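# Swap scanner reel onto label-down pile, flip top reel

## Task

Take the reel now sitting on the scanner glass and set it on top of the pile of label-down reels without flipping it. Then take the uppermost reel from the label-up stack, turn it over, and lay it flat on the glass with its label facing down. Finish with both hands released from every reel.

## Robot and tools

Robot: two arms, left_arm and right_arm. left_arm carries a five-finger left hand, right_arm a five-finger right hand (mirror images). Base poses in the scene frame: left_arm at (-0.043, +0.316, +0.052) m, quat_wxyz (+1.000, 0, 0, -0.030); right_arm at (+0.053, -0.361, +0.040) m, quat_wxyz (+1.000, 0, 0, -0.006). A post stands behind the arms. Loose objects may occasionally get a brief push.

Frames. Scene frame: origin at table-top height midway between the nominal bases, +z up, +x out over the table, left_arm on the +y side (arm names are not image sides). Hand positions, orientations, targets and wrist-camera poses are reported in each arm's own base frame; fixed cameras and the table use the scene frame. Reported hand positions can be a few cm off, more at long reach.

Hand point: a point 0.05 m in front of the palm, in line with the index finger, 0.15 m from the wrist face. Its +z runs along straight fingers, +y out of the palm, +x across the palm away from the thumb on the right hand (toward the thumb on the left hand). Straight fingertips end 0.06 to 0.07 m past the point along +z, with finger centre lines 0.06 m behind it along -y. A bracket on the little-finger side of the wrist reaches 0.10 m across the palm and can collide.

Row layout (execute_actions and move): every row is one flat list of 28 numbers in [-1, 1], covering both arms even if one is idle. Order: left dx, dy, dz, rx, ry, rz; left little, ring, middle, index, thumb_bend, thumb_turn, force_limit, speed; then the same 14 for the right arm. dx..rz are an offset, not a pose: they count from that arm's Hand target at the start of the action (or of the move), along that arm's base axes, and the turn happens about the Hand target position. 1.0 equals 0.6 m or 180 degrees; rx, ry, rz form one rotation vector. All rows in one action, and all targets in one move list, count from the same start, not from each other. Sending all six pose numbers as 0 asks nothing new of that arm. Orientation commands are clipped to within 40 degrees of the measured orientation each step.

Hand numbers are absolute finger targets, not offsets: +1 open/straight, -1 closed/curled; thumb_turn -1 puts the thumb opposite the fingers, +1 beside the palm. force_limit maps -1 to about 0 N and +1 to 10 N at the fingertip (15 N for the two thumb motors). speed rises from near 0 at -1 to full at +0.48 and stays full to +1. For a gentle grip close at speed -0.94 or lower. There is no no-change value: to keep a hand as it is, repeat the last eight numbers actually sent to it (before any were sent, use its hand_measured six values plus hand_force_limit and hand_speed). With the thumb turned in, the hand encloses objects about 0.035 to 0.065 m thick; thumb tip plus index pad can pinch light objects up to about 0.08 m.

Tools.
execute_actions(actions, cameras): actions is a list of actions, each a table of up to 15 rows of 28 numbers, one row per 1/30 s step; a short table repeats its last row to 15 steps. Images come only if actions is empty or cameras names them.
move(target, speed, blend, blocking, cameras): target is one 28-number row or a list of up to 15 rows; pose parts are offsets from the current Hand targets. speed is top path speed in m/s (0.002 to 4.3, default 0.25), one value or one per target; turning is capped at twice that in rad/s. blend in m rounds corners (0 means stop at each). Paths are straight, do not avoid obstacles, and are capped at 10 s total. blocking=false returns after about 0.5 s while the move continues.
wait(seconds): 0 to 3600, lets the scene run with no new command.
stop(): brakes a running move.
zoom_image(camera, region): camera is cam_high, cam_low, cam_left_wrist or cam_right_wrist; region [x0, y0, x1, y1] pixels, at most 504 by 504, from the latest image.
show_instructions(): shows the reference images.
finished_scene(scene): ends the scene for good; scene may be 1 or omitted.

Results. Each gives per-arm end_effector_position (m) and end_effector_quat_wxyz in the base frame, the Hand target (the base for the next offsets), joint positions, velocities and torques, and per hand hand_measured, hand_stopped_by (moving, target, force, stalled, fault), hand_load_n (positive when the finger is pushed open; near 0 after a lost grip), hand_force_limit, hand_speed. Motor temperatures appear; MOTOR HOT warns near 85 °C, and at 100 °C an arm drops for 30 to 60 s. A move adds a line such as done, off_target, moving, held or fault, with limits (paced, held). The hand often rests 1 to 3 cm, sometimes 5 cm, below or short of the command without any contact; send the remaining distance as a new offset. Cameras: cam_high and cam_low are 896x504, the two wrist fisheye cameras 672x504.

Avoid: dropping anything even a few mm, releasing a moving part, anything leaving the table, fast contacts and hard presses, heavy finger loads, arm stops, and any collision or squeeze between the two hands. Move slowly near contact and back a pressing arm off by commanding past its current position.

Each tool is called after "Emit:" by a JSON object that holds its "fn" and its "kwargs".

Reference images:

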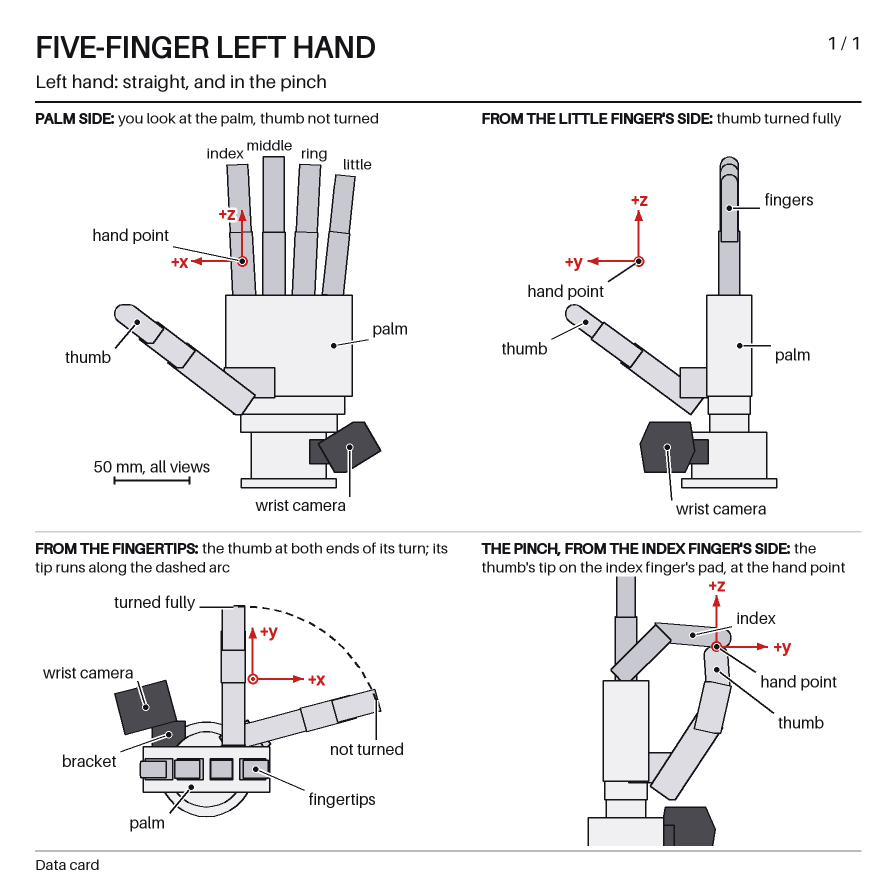

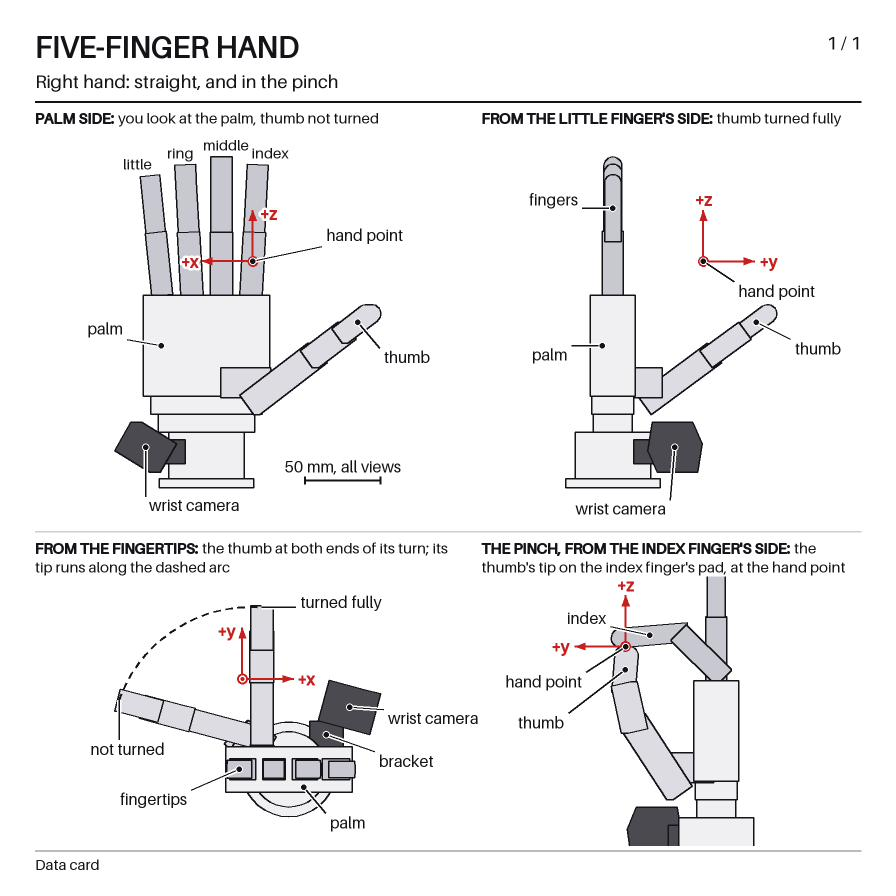

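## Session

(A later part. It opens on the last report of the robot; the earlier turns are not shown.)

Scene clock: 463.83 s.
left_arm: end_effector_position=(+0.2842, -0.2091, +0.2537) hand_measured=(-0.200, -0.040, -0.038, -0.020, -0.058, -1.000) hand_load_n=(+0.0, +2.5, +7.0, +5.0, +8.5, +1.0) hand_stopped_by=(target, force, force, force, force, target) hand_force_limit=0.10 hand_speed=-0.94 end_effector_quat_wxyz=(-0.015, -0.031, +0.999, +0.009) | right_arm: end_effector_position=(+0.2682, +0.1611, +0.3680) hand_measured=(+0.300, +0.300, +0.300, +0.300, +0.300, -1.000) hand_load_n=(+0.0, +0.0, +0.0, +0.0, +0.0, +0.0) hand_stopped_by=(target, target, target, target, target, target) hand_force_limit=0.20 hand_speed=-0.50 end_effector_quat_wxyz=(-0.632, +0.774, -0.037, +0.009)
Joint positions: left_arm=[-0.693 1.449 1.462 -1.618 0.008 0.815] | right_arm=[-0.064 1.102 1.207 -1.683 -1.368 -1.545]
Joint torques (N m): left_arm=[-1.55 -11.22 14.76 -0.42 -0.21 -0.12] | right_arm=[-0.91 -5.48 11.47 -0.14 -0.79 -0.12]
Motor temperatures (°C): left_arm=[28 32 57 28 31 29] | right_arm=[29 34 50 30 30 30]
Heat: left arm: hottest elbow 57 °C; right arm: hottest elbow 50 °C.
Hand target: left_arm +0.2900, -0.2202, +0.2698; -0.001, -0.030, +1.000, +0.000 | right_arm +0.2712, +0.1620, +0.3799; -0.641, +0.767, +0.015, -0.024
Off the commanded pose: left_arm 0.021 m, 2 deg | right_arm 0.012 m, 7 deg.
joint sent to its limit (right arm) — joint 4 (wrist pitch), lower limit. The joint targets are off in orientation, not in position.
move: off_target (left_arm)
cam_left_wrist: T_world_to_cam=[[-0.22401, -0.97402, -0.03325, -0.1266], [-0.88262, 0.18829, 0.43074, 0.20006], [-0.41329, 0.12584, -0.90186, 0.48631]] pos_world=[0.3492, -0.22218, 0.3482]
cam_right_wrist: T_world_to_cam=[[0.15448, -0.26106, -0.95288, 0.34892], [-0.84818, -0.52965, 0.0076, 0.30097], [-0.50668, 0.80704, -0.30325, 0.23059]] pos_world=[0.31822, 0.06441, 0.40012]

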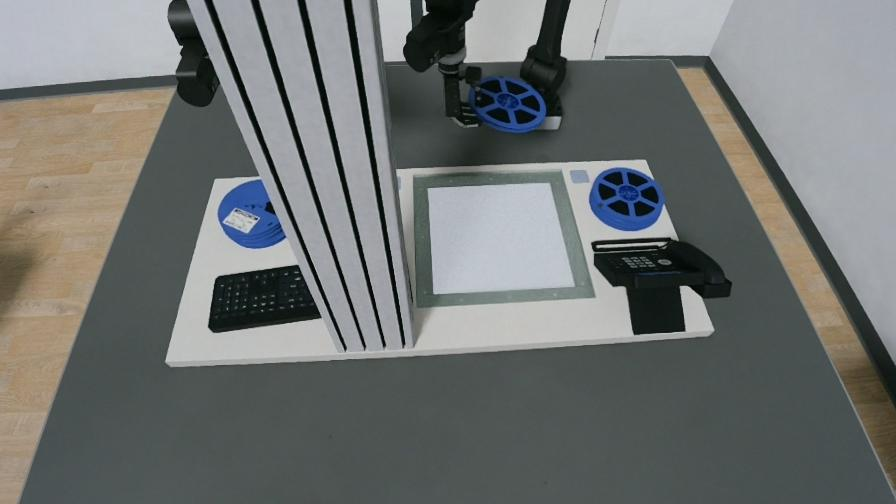

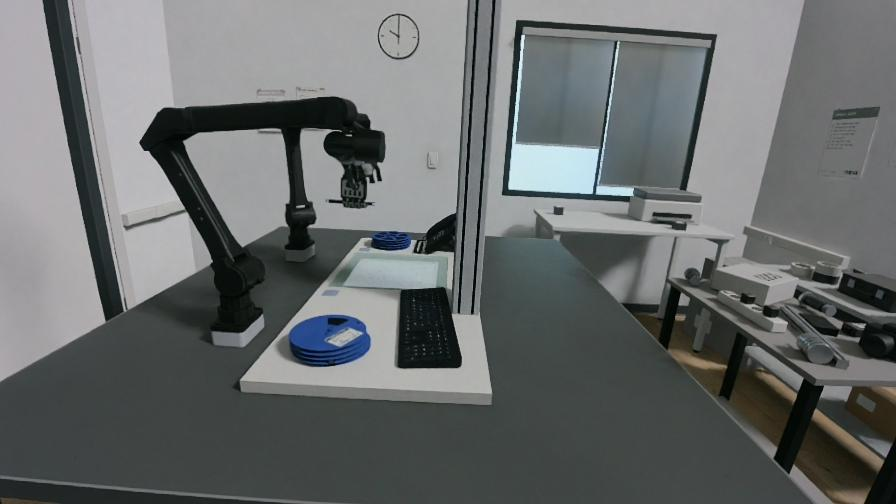

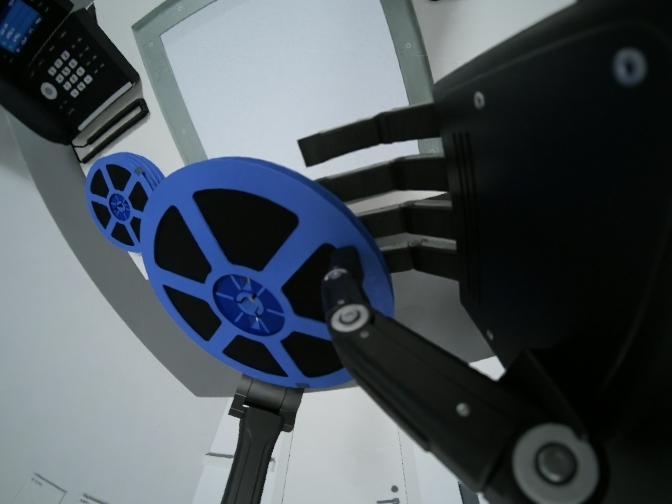

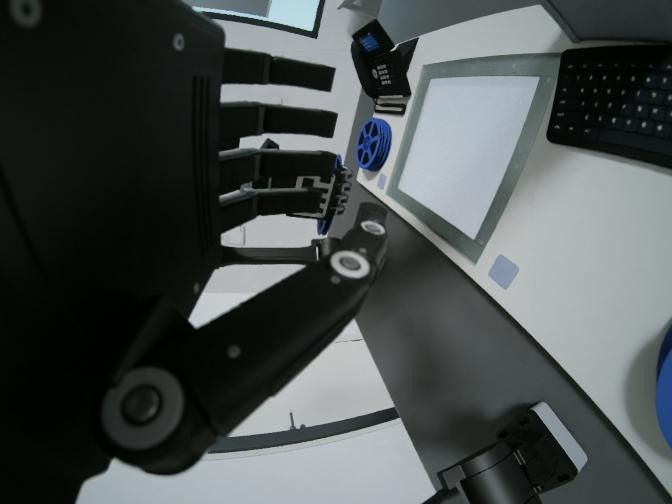

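Emit:
{"fn": "zoom_image", "kwargs": {"camera": "cam_low", "region": [310, 150, 410, 250]}}

Emit:
{"fn": "zoom_image", "kwargs": {"camera": "cam_high", "region": [430, 50, 570, 150]}}

Scaled by 5.040 from the camera's image (finer frame: 1280x720).

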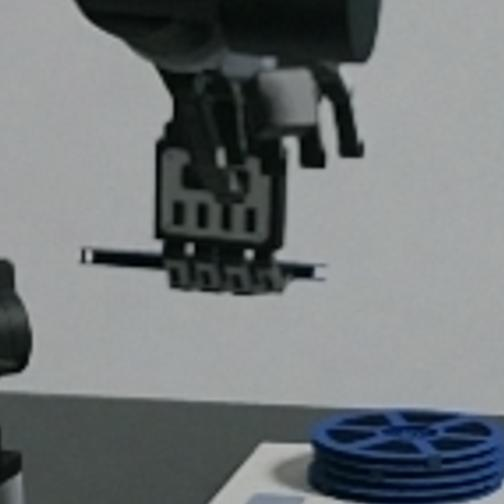

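Scaled by 3.600 from the camera's image (finer frame: 1280x720).

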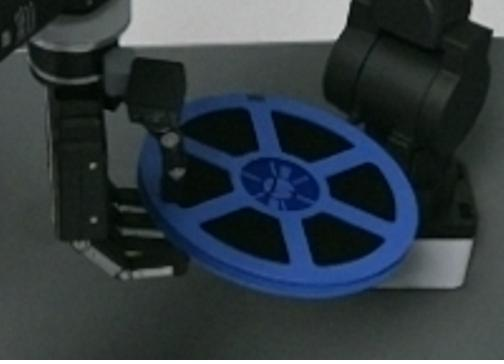

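Emit:
{"fn": "move", "kwargs": {"target": [[-0.0667,-0.0167,-0.05,0.0501,-0.0394,-0.4547, -0.2,-0.06,-0.06,-0.04,-0.075,-1,0.1,-0.94, 0,0,0,0,0,0, 0.3,0.3,0.3,0.3,0.3,-1,0.2,-0.5],[-0.1268,-0.0538,-0.25,0.0501,-0.0394,-0.4547, -0.2,-0.06,-0.06,-0.04,-0.075,-1,0.1,-0.94, 0,0,0,0,0,0, 0.3,0.3,0.3,0.3,0.3,-1,0.2,-0.5]], "cameras": ["all"], "speed": 0.14, "blend": 0.01}}

Scene clock: 472.90 s.
left_arm: end_effector_position=(+0.2137, -0.2448, +0.1153) hand_measured=(-0.200, -0.040, -0.036, -0.020, -0.058, -1.000) hand_load_n=(+0.0, +2.5, +7.0, +5.0, +8.5, +1.0) hand_stopped_by=(target, force, force, force, force, target) hand_force_limit=0.10 hand_speed=-0.94 end_effector_quat_wxyz=(+0.046, +0.631, +0.771, +0.072) | right_arm: end_effector_position=(+0.2682, +0.1611, +0.3680) hand_measured=(+0.300, +0.300, +0.300, +0.300, +0.300, -1.000) hand_load_n=(+0.0, +0.0, +0.0, +0.0, +0.0, +0.0) hand_stopped_by=(target, target, target, target, target, target) hand_force_limit=0.20 hand_speed=-0.50 end_effector_quat_wxyz=(-0.632, +0.774, -0.037, +0.009)
Joint positions: left_arm=[-1.156 1.254 0.874 -1.174 -0.17 1.788] | right_arm=[-0.064 1.102 1.207 -1.683 -1.368 -1.545]
Joint torques (N m): left_arm=[-1.44 -8.23 10.07 0.53 -0.47 -0.12] | right_arm=[-0.73 -5.42 11.41 -0.13 -0.8 -0.13]
Motor temperatures (°C): left_arm=[28 32 57 28 31 29] | right_arm=[29 33 50 30 31 30]
Heat: left arm: hottest elbow 57 °C; right arm: hottest elbow 50 °C.
Hand target: left_arm +0.2139, -0.2525, +0.1199; +0.058, +0.631, +0.770, +0.071 | right_arm +0.2712, +0.1620, +0.3799; -0.641, +0.767, +0.015, -0.024
Off the commanded pose: left_arm 0.009 m, 1 deg | right_arm 0.012 m, 7 deg.
joint sent to its limit (right arm) — joint 4 (wrist pitch), lower limit. The joint targets are off in orientation, not in position.
move: done
cam_left_wrist: T_world_to_cam=[[-0.97912, 0.09409, -0.1802, 0.25799], [0.00213, 0.89114, 0.45373, 0.1846], [0.20328, 0.44387, -0.87273, 0.27964]] pos_world=[0.19537, -0.3129, 0.20678]
cam_right_wrist: T_world_to_cam=[[0.15448, -0.26106, -0.95288, 0.34892], [-0.84818, -0.52965, 0.0076, 0.30097], [-0.50668, 0.80704, -0.30325, 0.23059]] pos_world=[0.31822, 0.06441, 0.40012]

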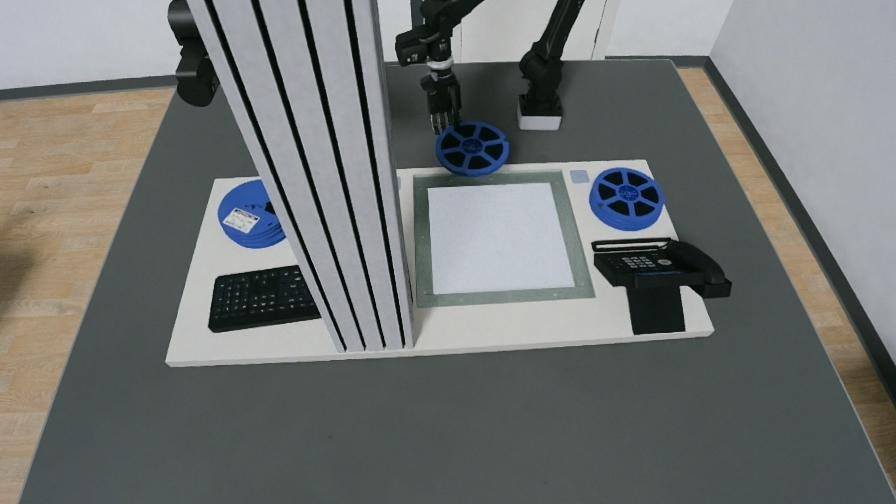

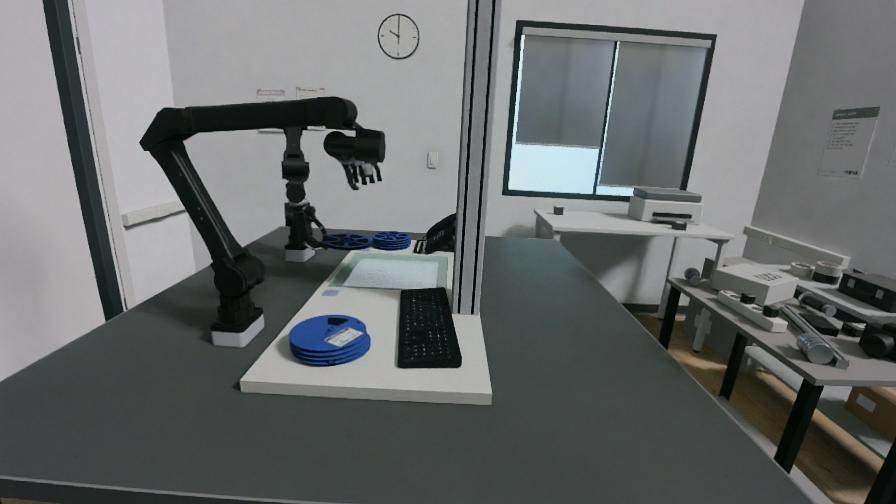

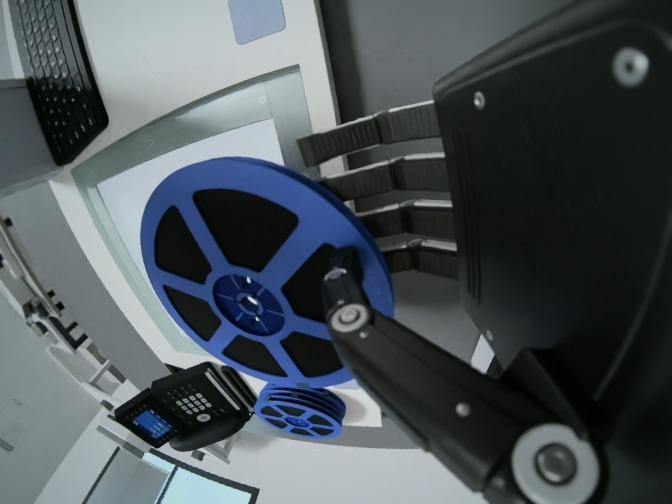

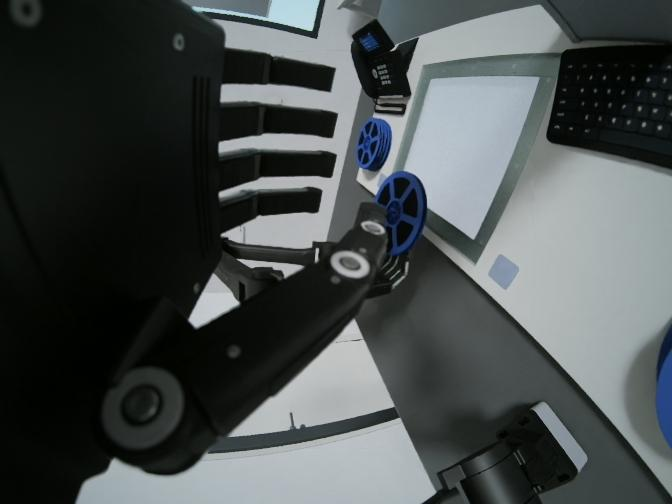

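Emit:
{"fn": "zoom_image", "kwargs": {"camera": "cam_low", "region": [290, 200, 410, 290]}}

Emit:
{"fn": "zoom_image", "kwargs": {"camera": "cam_high", "region": [410, 70, 530, 200]}}

Scaled by 4.200 from the camera's image (finer frame: 1280x720).

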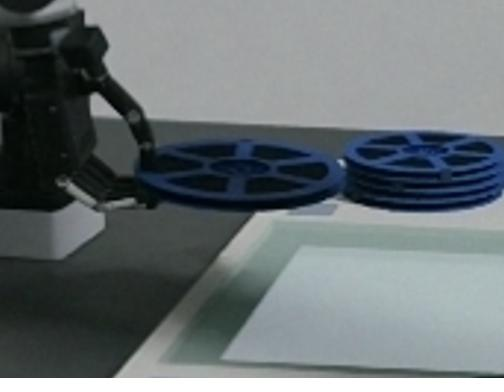

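Scaled by 3.877 from the camera's image (finer frame: 1280x720).

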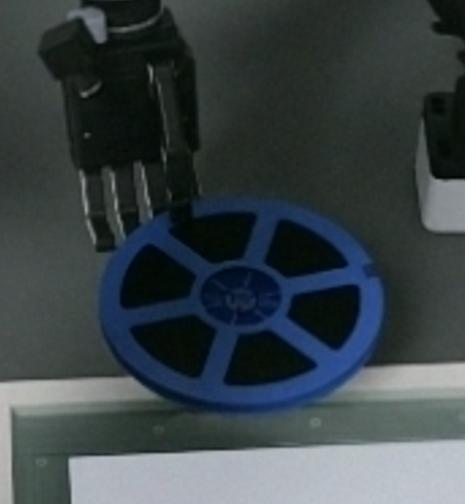

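Emit:
{"fn": "move", "kwargs": {"target": [-0.01,0,-0.125,0.0022,-0.0109,0, -0.2,-0.06,-0.06,-0.04,-0.075,-1,0.1,-0.94, 0,0,0,0,0,0, 0.3,0.3,0.3,0.3,0.3,-1,0.2,-0.5], "cameras": ["all"], "speed": 0.1}}

Emit:
{"fn": "zoom_image", "kwargs": {"camera": "cam_low", "region": [290, 200, 410, 290]}}

Emit:
{"fn": "zoom_image", "kwargs": {"camera": "cam_high", "region": [410, 90, 530, 220]}}

Emit:
{"fn": "zoom_image", "kwargs": {"camera": "cam_left_wrist", "region": [130, 60, 480, 410]}}

Scene clock: 475.47 s.
left_arm: end_effector_position=(+0.2085, -0.2451, +0.0422) hand_measured=(-0.200, -0.040, -0.036, -0.020, -0.058, -1.000) hand_load_n=(+0.0, +3.0, +7.0, +5.0, +8.5, +1.0) hand_stopped_by=(target, force, force, force, force, target) hand_force_limit=0.10 hand_speed=-0.94 end_effector_quat_wxyz=(+0.059, +0.629, +0.770, +0.085) | right_arm: end_effector_position=(+0.2682, +0.1611, +0.3680) hand_measured=(+0.300, +0.300, +0.300, +0.300, +0.300, -1.000) hand_load_n=(+0.0, +0.0, +0.0, +0.0, +0.0, +0.0) hand_stopped_by=(target, target, target, target, target, target) hand_force_limit=0.20 hand_speed=-0.50 end_effector_quat_wxyz=(-0.632, +0.774, -0.037, +0.009)
Joint positions: left_arm=[-1.19 1.357 0.738 -0.931 -0.205 1.753] | right_arm=[-0.064 1.102 1.207 -1.683 -1.368 -1.545]
Joint torques (N m): left_arm=[-1.61 -8.53 8.64 0.54 -0.5 -0.12] | right_arm=[-0.91 -5.54 11.45 -0.16 -0.8 -0.13]
Motor temperatures (°C): left_arm=[28 32 57 28 31 29] | right_arm=[29 33 50 30 31 30]
Heat: left arm: hottest elbow 57 °C; right arm: hottest elbow 50 °C.
Hand target: left_arm +0.2079, -0.2525, +0.0448; +0.069, +0.630, +0.769, +0.084 | right_arm +0.2712, +0.1620, +0.3799; -0.641, +0.767, +0.015, -0.024
Off the commanded pose: left_arm 0.008 m, 1 deg | right_arm 0.012 m, 7 deg.
joint sent to its limit (right arm) — joint 4 (wrist pitch), lower limit. The joint targets are off in orientation, not in position.
move: done
cam_left_wrist: T_world_to_cam=[[-0.97205, 0.09318, -0.21549, 0.23958], [-0.01585, 0.88972, 0.45623, 0.22122], [0.23424, 0.44689, -0.86338, 0.21089]] pos_world=[0.18699, -0.3134, 0.13278]
cam_right_wrist: T_world_to_cam=[[0.15448, -0.26106, -0.95288, 0.34892], [-0.84818, -0.52965, 0.0076, 0.30097], [-0.50668, 0.80704, -0.30325, 0.23059]] pos_world=[0.31822, 0.06441, 0.40012]

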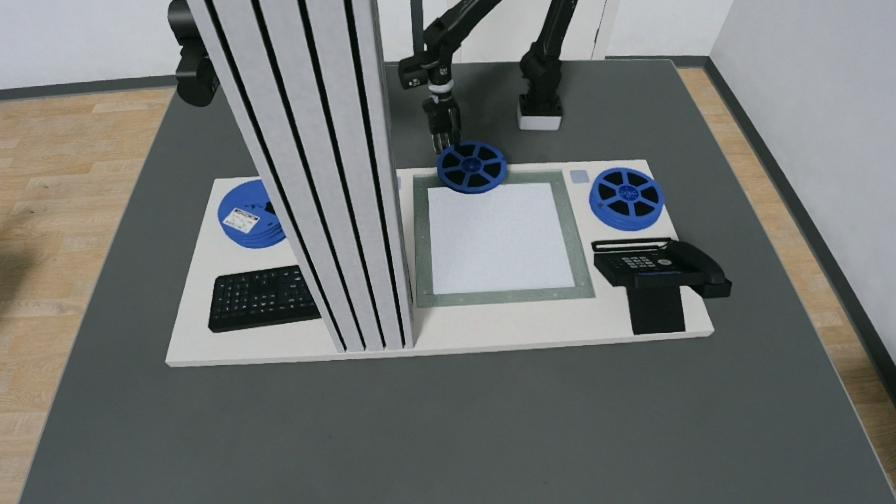

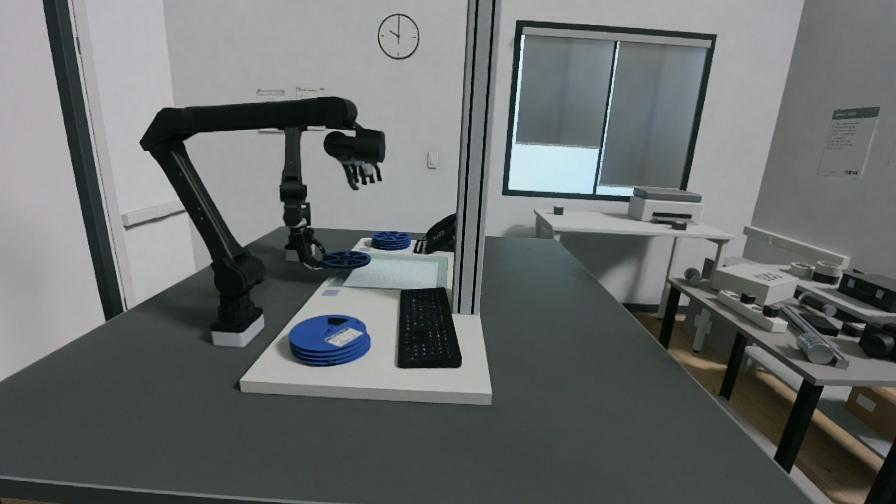

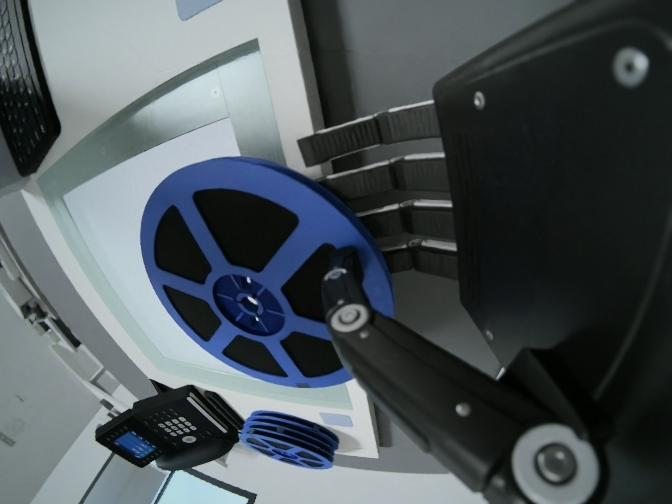

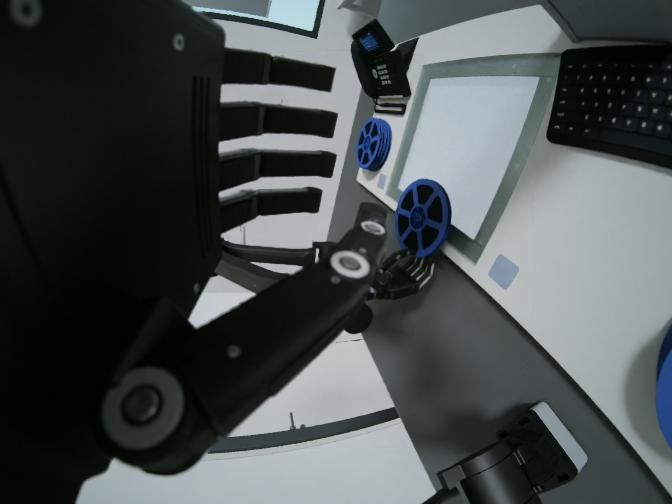

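Scaled by 4.200 from the camera's image (finer frame: 1280x720).

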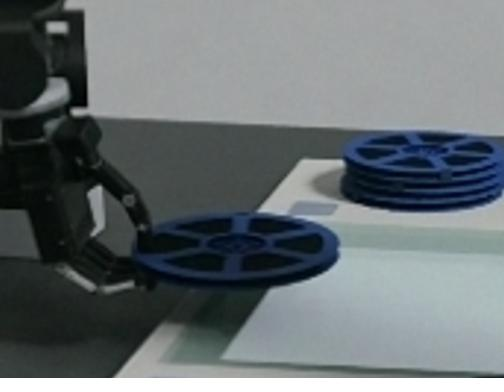

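Scaled by 3.877 from the camera's image (finer frame: 1280x720).

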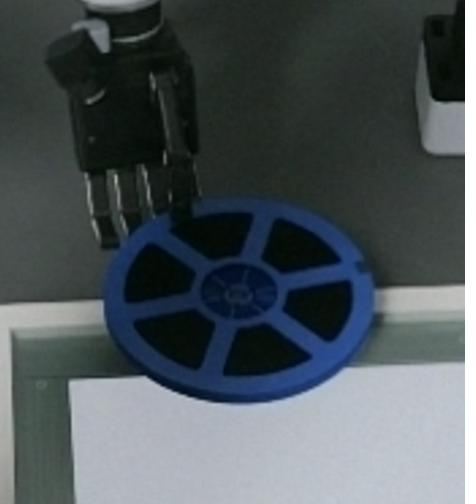

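Scaled by 1.440 from the camera's image (finer frame: 960x720).

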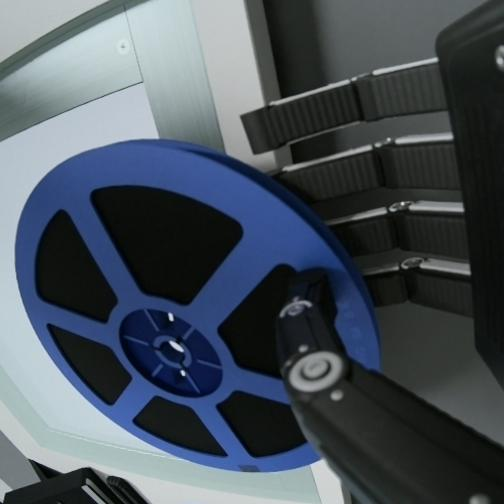

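Emit:
{"fn": "move", "kwargs": {"target": [[-0.035,0,0,0,0,0, -0.2,-0.06,-0.06,-0.04,-0.075,-1,0.1,-0.94, 0,0,0,0,0,0, 0.3,0.3,0.3,0.3,0.3,-1,0.2,-0.5],[-0.035,0,-0.047,0,0,0, -0.2,-0.06,-0.06,-0.04,-0.075,-1,0.1,-0.94, 0,0,0,0,0,0, 0.3,0.3,0.3,0.3,0.3,-1,0.2,-0.5]], "cameras": ["all"], "speed": 0.07, "blend": 0.005}}

Emit:
{"fn": "zoom_image", "kwargs": {"camera": "cam_low", "region": [290, 220, 400, 300]}}

Emit:
{"fn": "zoom_image", "kwargs": {"camera": "cam_left_wrist", "region": [130, 60, 480, 410]}}

Scene clock: 478.83 s.
left_arm: end_effector_position=(+0.1875, -0.2465, +0.0149) hand_measured=(-0.200, -0.040, -0.036, -0.020, -0.058, -1.000) hand_load_n=(+0.0, +2.5, +7.0, +5.0, +8.5, +1.0) hand_stopped_by=(target, force, force, force, force, target) hand_force_limit=0.10 hand_speed=-0.94 end_effector_quat_wxyz=(+0.060, +0.630, +0.770, +0.084) | right_arm: end_effector_position=(+0.2682, +0.1611, +0.3680) hand_measured=(+0.300, +0.300, +0.300, +0.300, +0.300, -1.000) hand_load_n=(+0.0, +0.0, +0.0, +0.0, +0.0, +0.0) hand_stopped_by=(target, target, target, target, target, target) hand_force_limit=0.20 hand_speed=-0.50 end_effector_quat_wxyz=(-0.632, +0.774, -0.037, +0.009)
Joint positions: left_arm=[-1.255 1.398 0.688 -0.849 -0.207 1.689] | right_arm=[-0.064 1.102 1.207 -1.683 -1.368 -1.545]
Joint torques (N m): left_arm=[-1.38 -8.47 7.9 0.47 -0.5 -0.13] | right_arm=[-0.97 -5.6 11.41 -0.13 -0.8 -0.11]
Motor temperatures (°C): left_arm=[28 32 57 28 31 29] | right_arm=[29 33 51 29 31 30]
Heat: left arm: hottest elbow 57 °C; right arm: hottest elbow 51 °C.
Hand target: left_arm +0.1869, -0.2525, +0.0166; +0.069, +0.630, +0.769, +0.084 | right_arm +0.2712, +0.1620, +0.3799; -0.641, +0.767, +0.015, -0.024
Off the commanded pose: left_arm 0.006 m, 1 deg | right_arm 0.012 m, 7 deg.
joint sent to its limit (right arm) — joint 4 (wrist pitch), lower limit. The joint targets are off in orientation, not in position.
move: done
cam_left_wrist: T_world_to_cam=[[-0.97151, 0.09478, -0.2172, 0.21364], [-0.01473, 0.89061, 0.45453, 0.23472], [0.23653, 0.44478, -0.86384, 0.19201]] pos_world=[0.16559, -0.3147, 0.10558]
cam_right_wrist: T_world_to_cam=[[0.15448, -0.26106, -0.95288, 0.34892], [-0.84818, -0.52965, 0.0076, 0.30097], [-0.50668, 0.80704, -0.30325, 0.23059]] pos_world=[0.31822, 0.06441, 0.40012]

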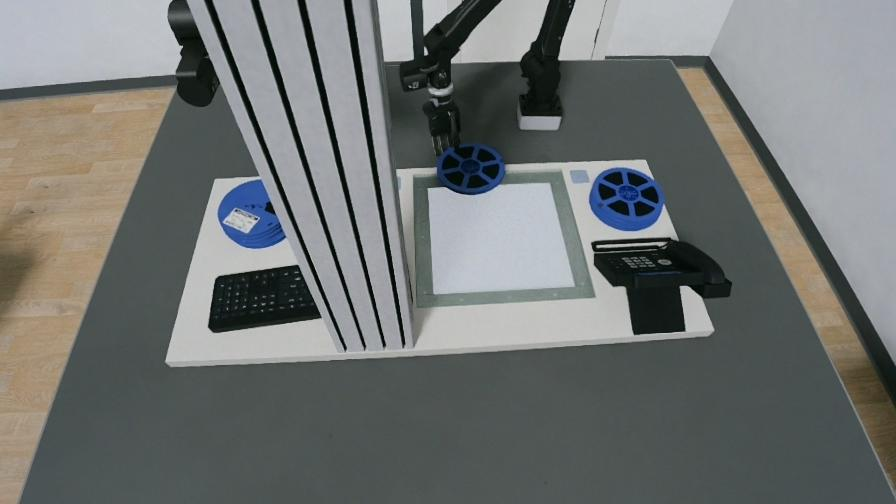

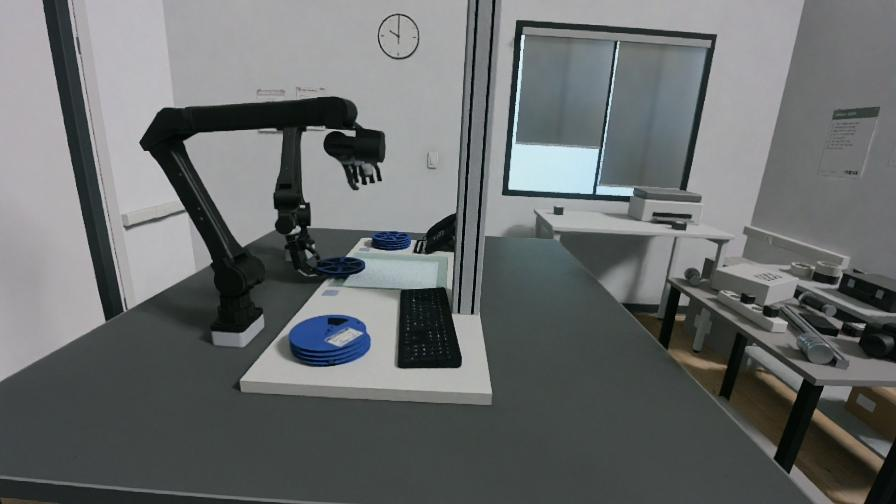

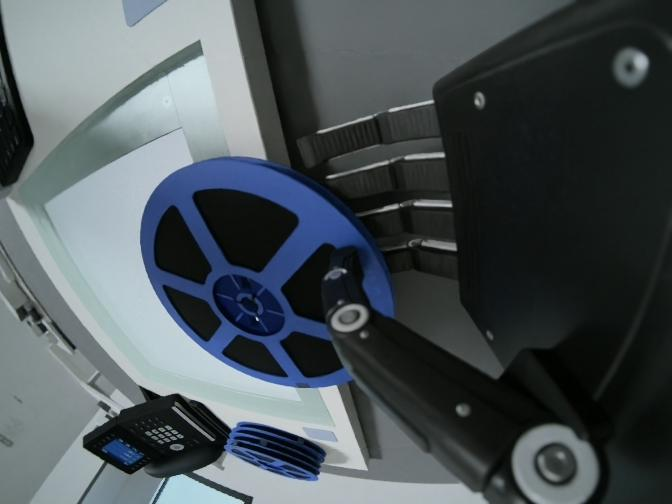

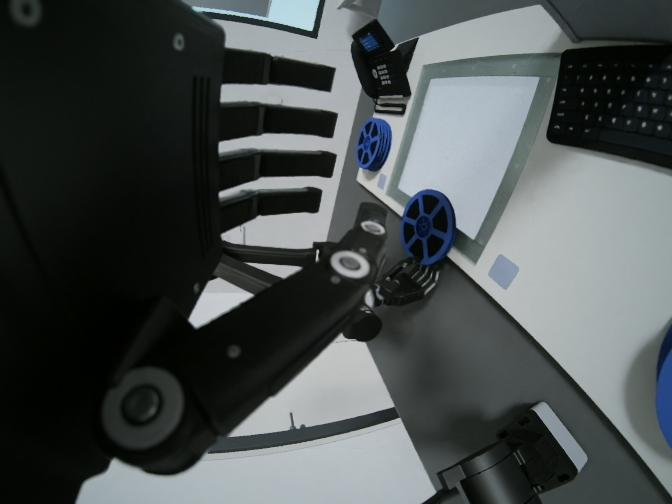

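Scaled by 4.582 from the camera's image (finer frame: 1280x720).

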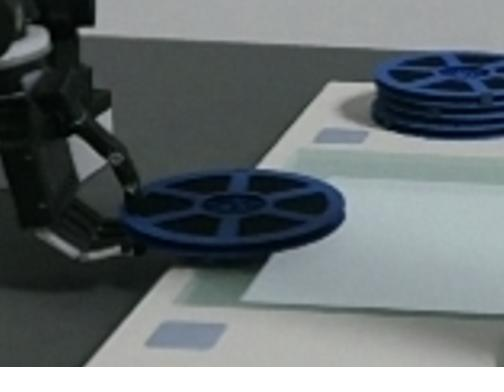

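Scaled by 1.440 from the camera's image (finer frame: 960x720).

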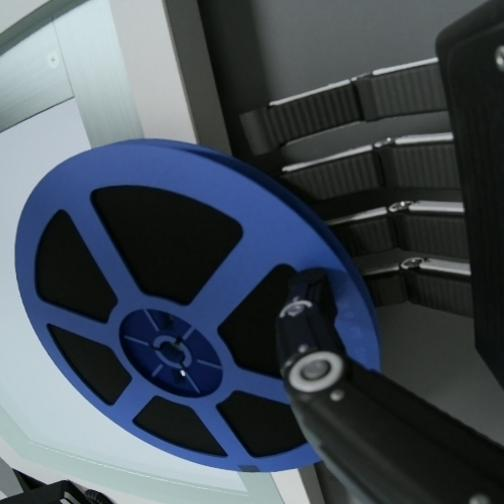

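Emit:
{"fn": "move", "kwargs": {"target": [0,0,-0.015,0,0,0, -0.2,-0.06,-0.06,-0.04,-0.075,-1,0.1,-0.94, 0,0,0,0,0,0, 0.3,0.3,0.3,0.3,0.3,-1,0.2,-0.5], "cameras": ["cam_low","cam_left_wrist"], "speed": 0.04}}

Emit:
{"fn": "zoom_image", "kwargs": {"camera": "cam_low", "region": [290, 220, 400, 300]}}

Scene clock: 480.13 s.
left_arm: end_effector_position=(+0.1878, -0.2474, +0.0072) hand_measured=(-0.200, -0.040, -0.036, -0.020, -0.058, -1.000) hand_load_n=(+0.0, +2.5, +7.0, +5.0, +8.5, +1.0) hand_stopped_by=(target, force, force, force, force, target) hand_force_limit=0.10 hand_speed=-0.94 end_effector_quat_wxyz=(+0.062, +0.630, +0.770, +0.083) | right_arm: end_effector_position=(+0.2682, +0.1611, +0.3680) hand_measured=(+0.300, +0.300, +0.300, +0.300, +0.300, -1.000) hand_load_n=(+0.0, +0.0, +0.0, +0.0, +0.0, +0.0) hand_stopped_by=(target, target, target, target, target, target) hand_force_limit=0.20 hand_speed=-0.50 end_effector_quat_wxyz=(-0.632, +0.774, -0.037, +0.009)
Joint positions: left_arm=[-1.255 1.416 0.679 -0.819 -0.208 1.688] | right_arm=[-0.064 1.102 1.207 -1.683 -1.368 -1.545]
Joint torques (N m): left_arm=[-1.38 -8.29 7.6 0.54 -0.5 -0.14] | right_arm=[-0.79 -5.66 11.51 -0.13 -0.79 -0.12]
Motor temperatures (°C): left_arm=[28 32 56 28 31 29] | right_arm=[29 33 51 29 31 30]
Heat: left arm: hottest elbow 56 °C; right arm: hottest elbow 51 °C.
Hand target: left_arm +0.1870, -0.2526, +0.0077; +0.069, +0.630, +0.769, +0.084 | right_arm +0.2712, +0.1620, +0.3799; -0.641, +0.767, +0.015, -0.024
Off the commanded pose: left_arm 0.005 m, 1 deg | right_arm 0.012 m, 7 deg.
joint sent to its limit (right arm) — joint 4 (wrist pitch), lower limit. The joint targets are off in orientation, not in position.
move: done
cam_left_wrist: T_world_to_cam=[[-0.97118, 0.09356, -0.21923, 0.21211], [-0.01583, 0.89239, 0.45098, 0.23968], [0.23783, 0.44145, -0.86519, 0.18455]] pos_world=[0.1659, -0.3152, 0.09809]

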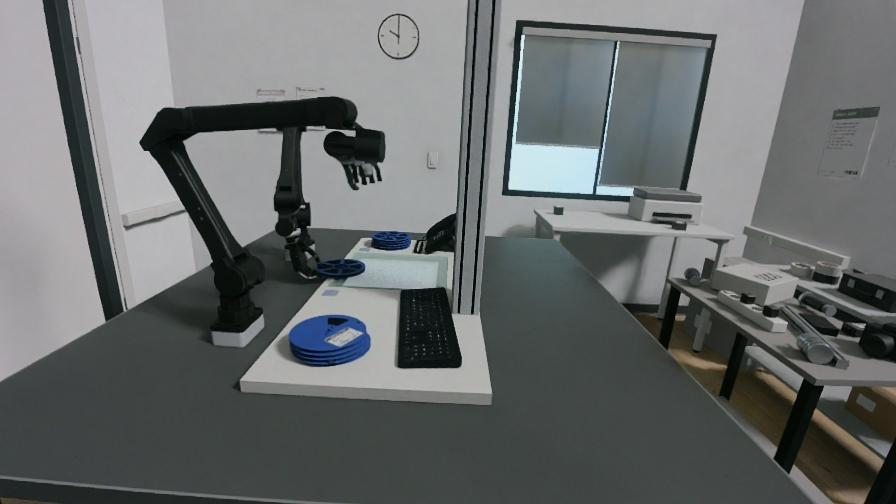

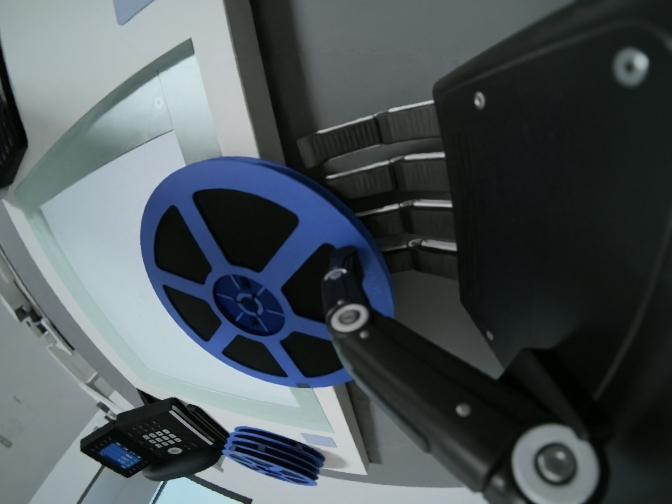

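Scaled by 4.582 from the camera's image (finer frame: 1280x720).

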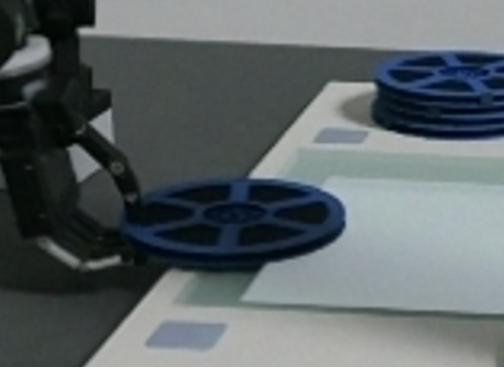

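Emit:
{"fn": "move", "kwargs": {"target": [0,0,-0.008,0,0,0, -0.2,-0.06,-0.06,-0.04,-0.075,-1,0.1,-0.94, 0,0,0,0,0,0, 0.3,0.3,0.3,0.3,0.3,-1,0.2,-0.5], "cameras": ["cam_low"], "speed": 0.03}}

Emit:
{"fn": "zoom_image", "kwargs": {"camera": "cam_low", "region": [300, 240, 380, 300]}}

Scene clock: 481.03 s.
left_arm: end_effector_position=(+0.1879, -0.2478, +0.0029) hand_measured=(-0.200, -0.040, -0.036, -0.020, -0.058, -1.000) hand_load_n=(+0.0, +2.5, +7.0, +5.0, +8.5, +1.0) hand_stopped_by=(target, force, force, force, force, target) hand_force_limit=0.10 hand_speed=-0.94 end_effector_quat_wxyz=(+0.063, +0.629, +0.770, +0.083) | right_arm: end_effector_position=(+0.2682, +0.1611, +0.3680) hand_measured=(+0.300, +0.300, +0.300, +0.300, +0.300, -1.000) hand_load_n=(+0.0, +0.0, +0.0, +0.0, +0.0, +0.0) hand_stopped_by=(target, target, target, target, target, target) hand_force_limit=0.20 hand_speed=-0.50 end_effector_quat_wxyz=(-0.632, +0.774, -0.037, +0.009)
Joint positions: left_arm=[-1.255 1.426 0.674 -0.802 -0.208 1.688] | right_arm=[-0.064 1.102 1.207 -1.683 -1.368 -1.545]
Joint torques (N m): left_arm=[-1.38 -8.29 7.45 0.51 -0.5 -0.14] | right_arm=[-0.85 -5.66 11.44 -0.13 -0.81 -0.13]
Motor temperatures (°C): left_arm=[28 32 56 28 31 29] | right_arm=[29 33 51 29 31 30]
Heat: left arm: hottest elbow 56 °C; right arm: hottest elbow 51 °C.
Hand target: left_arm +0.1869, -0.2524, +0.0028; +0.069, +0.630, +0.769, +0.084 | right_arm +0.2712, +0.1620, +0.3799; -0.641, +0.767, +0.015, -0.024
Off the commanded pose: left_arm 0.005 m, 1 deg | right_arm 0.012 m, 7 deg.
joint sent to its limit (right arm) — joint 4 (wrist pitch), lower limit. The joint targets are off in orientation, not in position.
move: done

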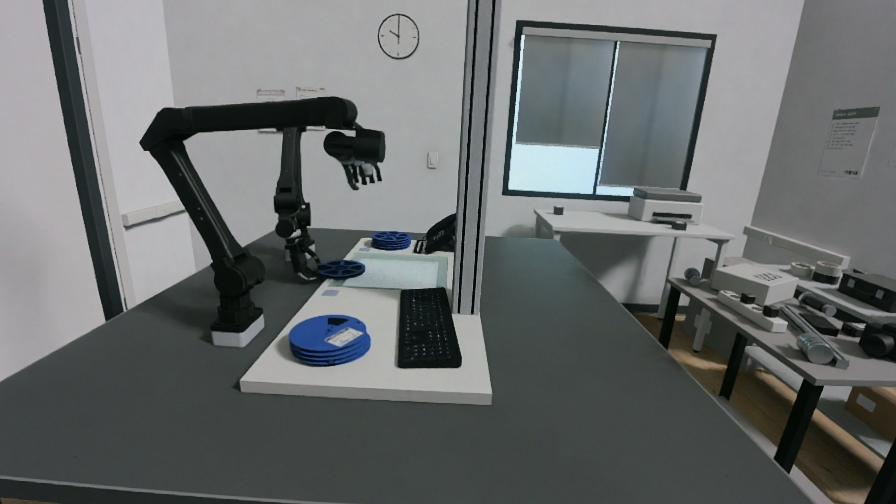

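Scaled by 6.300 from the camera's image (finer frame: 1280x720).

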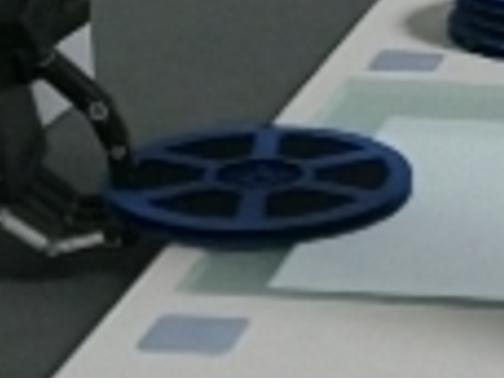

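Emit:
{"fn": "move", "kwargs": {"target": [0,0,-0.005,0,0,0, -0.2,-0.06,-0.06,-0.04,-0.075,-1,0.1,-0.94, 0,0,0,0,0,0, 0.3,0.3,0.3,0.3,0.3,-1,0.2,-0.5], "cameras": ["cam_low"], "speed": 0.03}}

Emit:
{"fn": "zoom_image", "kwargs": {"camera": "cam_low", "region": [300, 240, 380, 300]}}

Scene clock: 481.90 s.
left_arm: end_effector_position=(+0.1885, -0.2494, +0.0008) hand_measured=(-0.200, -0.040, -0.036, -0.020, -0.058, -1.000) hand_load_n=(+0.0, +2.5, +7.0, +5.5, +8.5, +1.0) hand_stopped_by=(target, force, force, force, force, target) hand_force_limit=0.10 hand_speed=-0.94 end_effector_quat_wxyz=(+0.064, +0.629, +0.770, +0.082) | right_arm: end_effector_position=(+0.2682, +0.1611, +0.3680) hand_measured=(+0.300, +0.300, +0.300, +0.300, +0.300, -1.000) hand_load_n=(+0.0, +0.0, +0.0, +0.0, +0.0, +0.0) hand_stopped_by=(target, target, target, target, target, target) hand_force_limit=0.20 hand_speed=-0.50 end_effector_quat_wxyz=(-0.632, +0.774, -0.037, +0.009)
Joint positions: left_arm=[-1.255 1.432 0.674 -0.792 -0.208 1.688] | right_arm=[-0.064 1.102 1.207 -1.683 -1.368 -1.545]
Joint velocities: left_arm=[0.005 0.005 -0.007 -0.046 0.022 -0.095] | right_arm=[within noise]
Joint torques (N m): left_arm=[-1.44 -8.29 7.1 0.69 -0.5 -0.14] | right_arm=[-0.97 -5.6 11.41 -0.09 -0.79 -0.14]
Motor temperatures (°C): left_arm=[28 32 56 28 31 29] | right_arm=[29 33 51 29 31 30]
Heat: left arm: hottest elbow 56 °C; right arm: hottest elbow 51 °C.
Hand target: left_arm +0.1869, -0.2524, -0.0002; +0.069, +0.630, +0.769, +0.084 | right_arm +0.2712, +0.1620, +0.3799; -0.641, +0.767, +0.015, -0.024
Off the commanded pose: left_arm 0.004 m, 1 deg | right_arm 0.012 m, 7 deg.
joint sent to its limit (right arm) — joint 4 (wrist pitch), lower limit. The joint targets are off in orientation, not in position.
move: done

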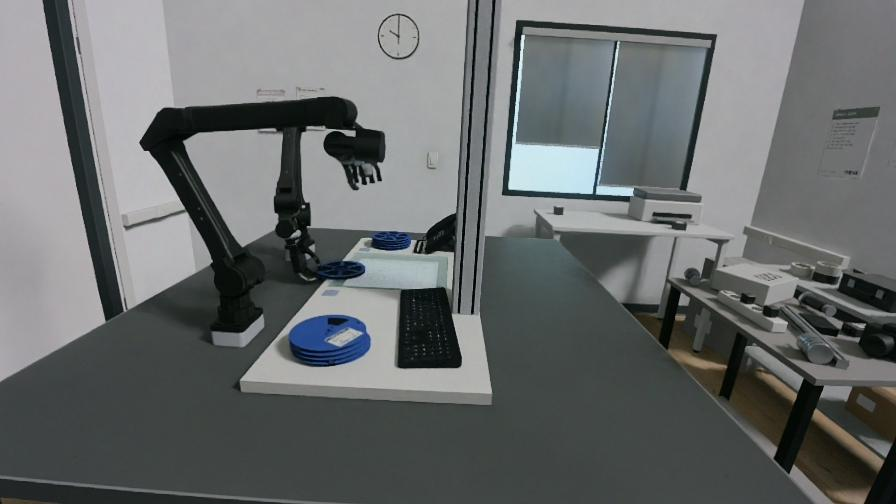

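Scaled by 6.300 from the camera's image (finer frame: 1280x720).

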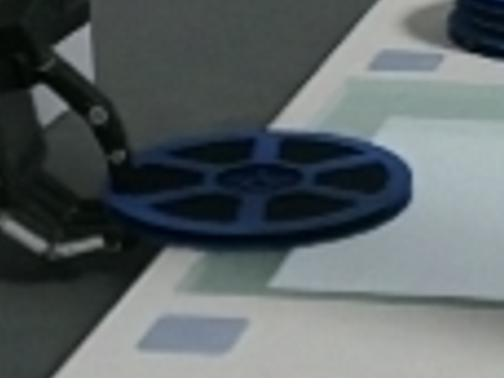

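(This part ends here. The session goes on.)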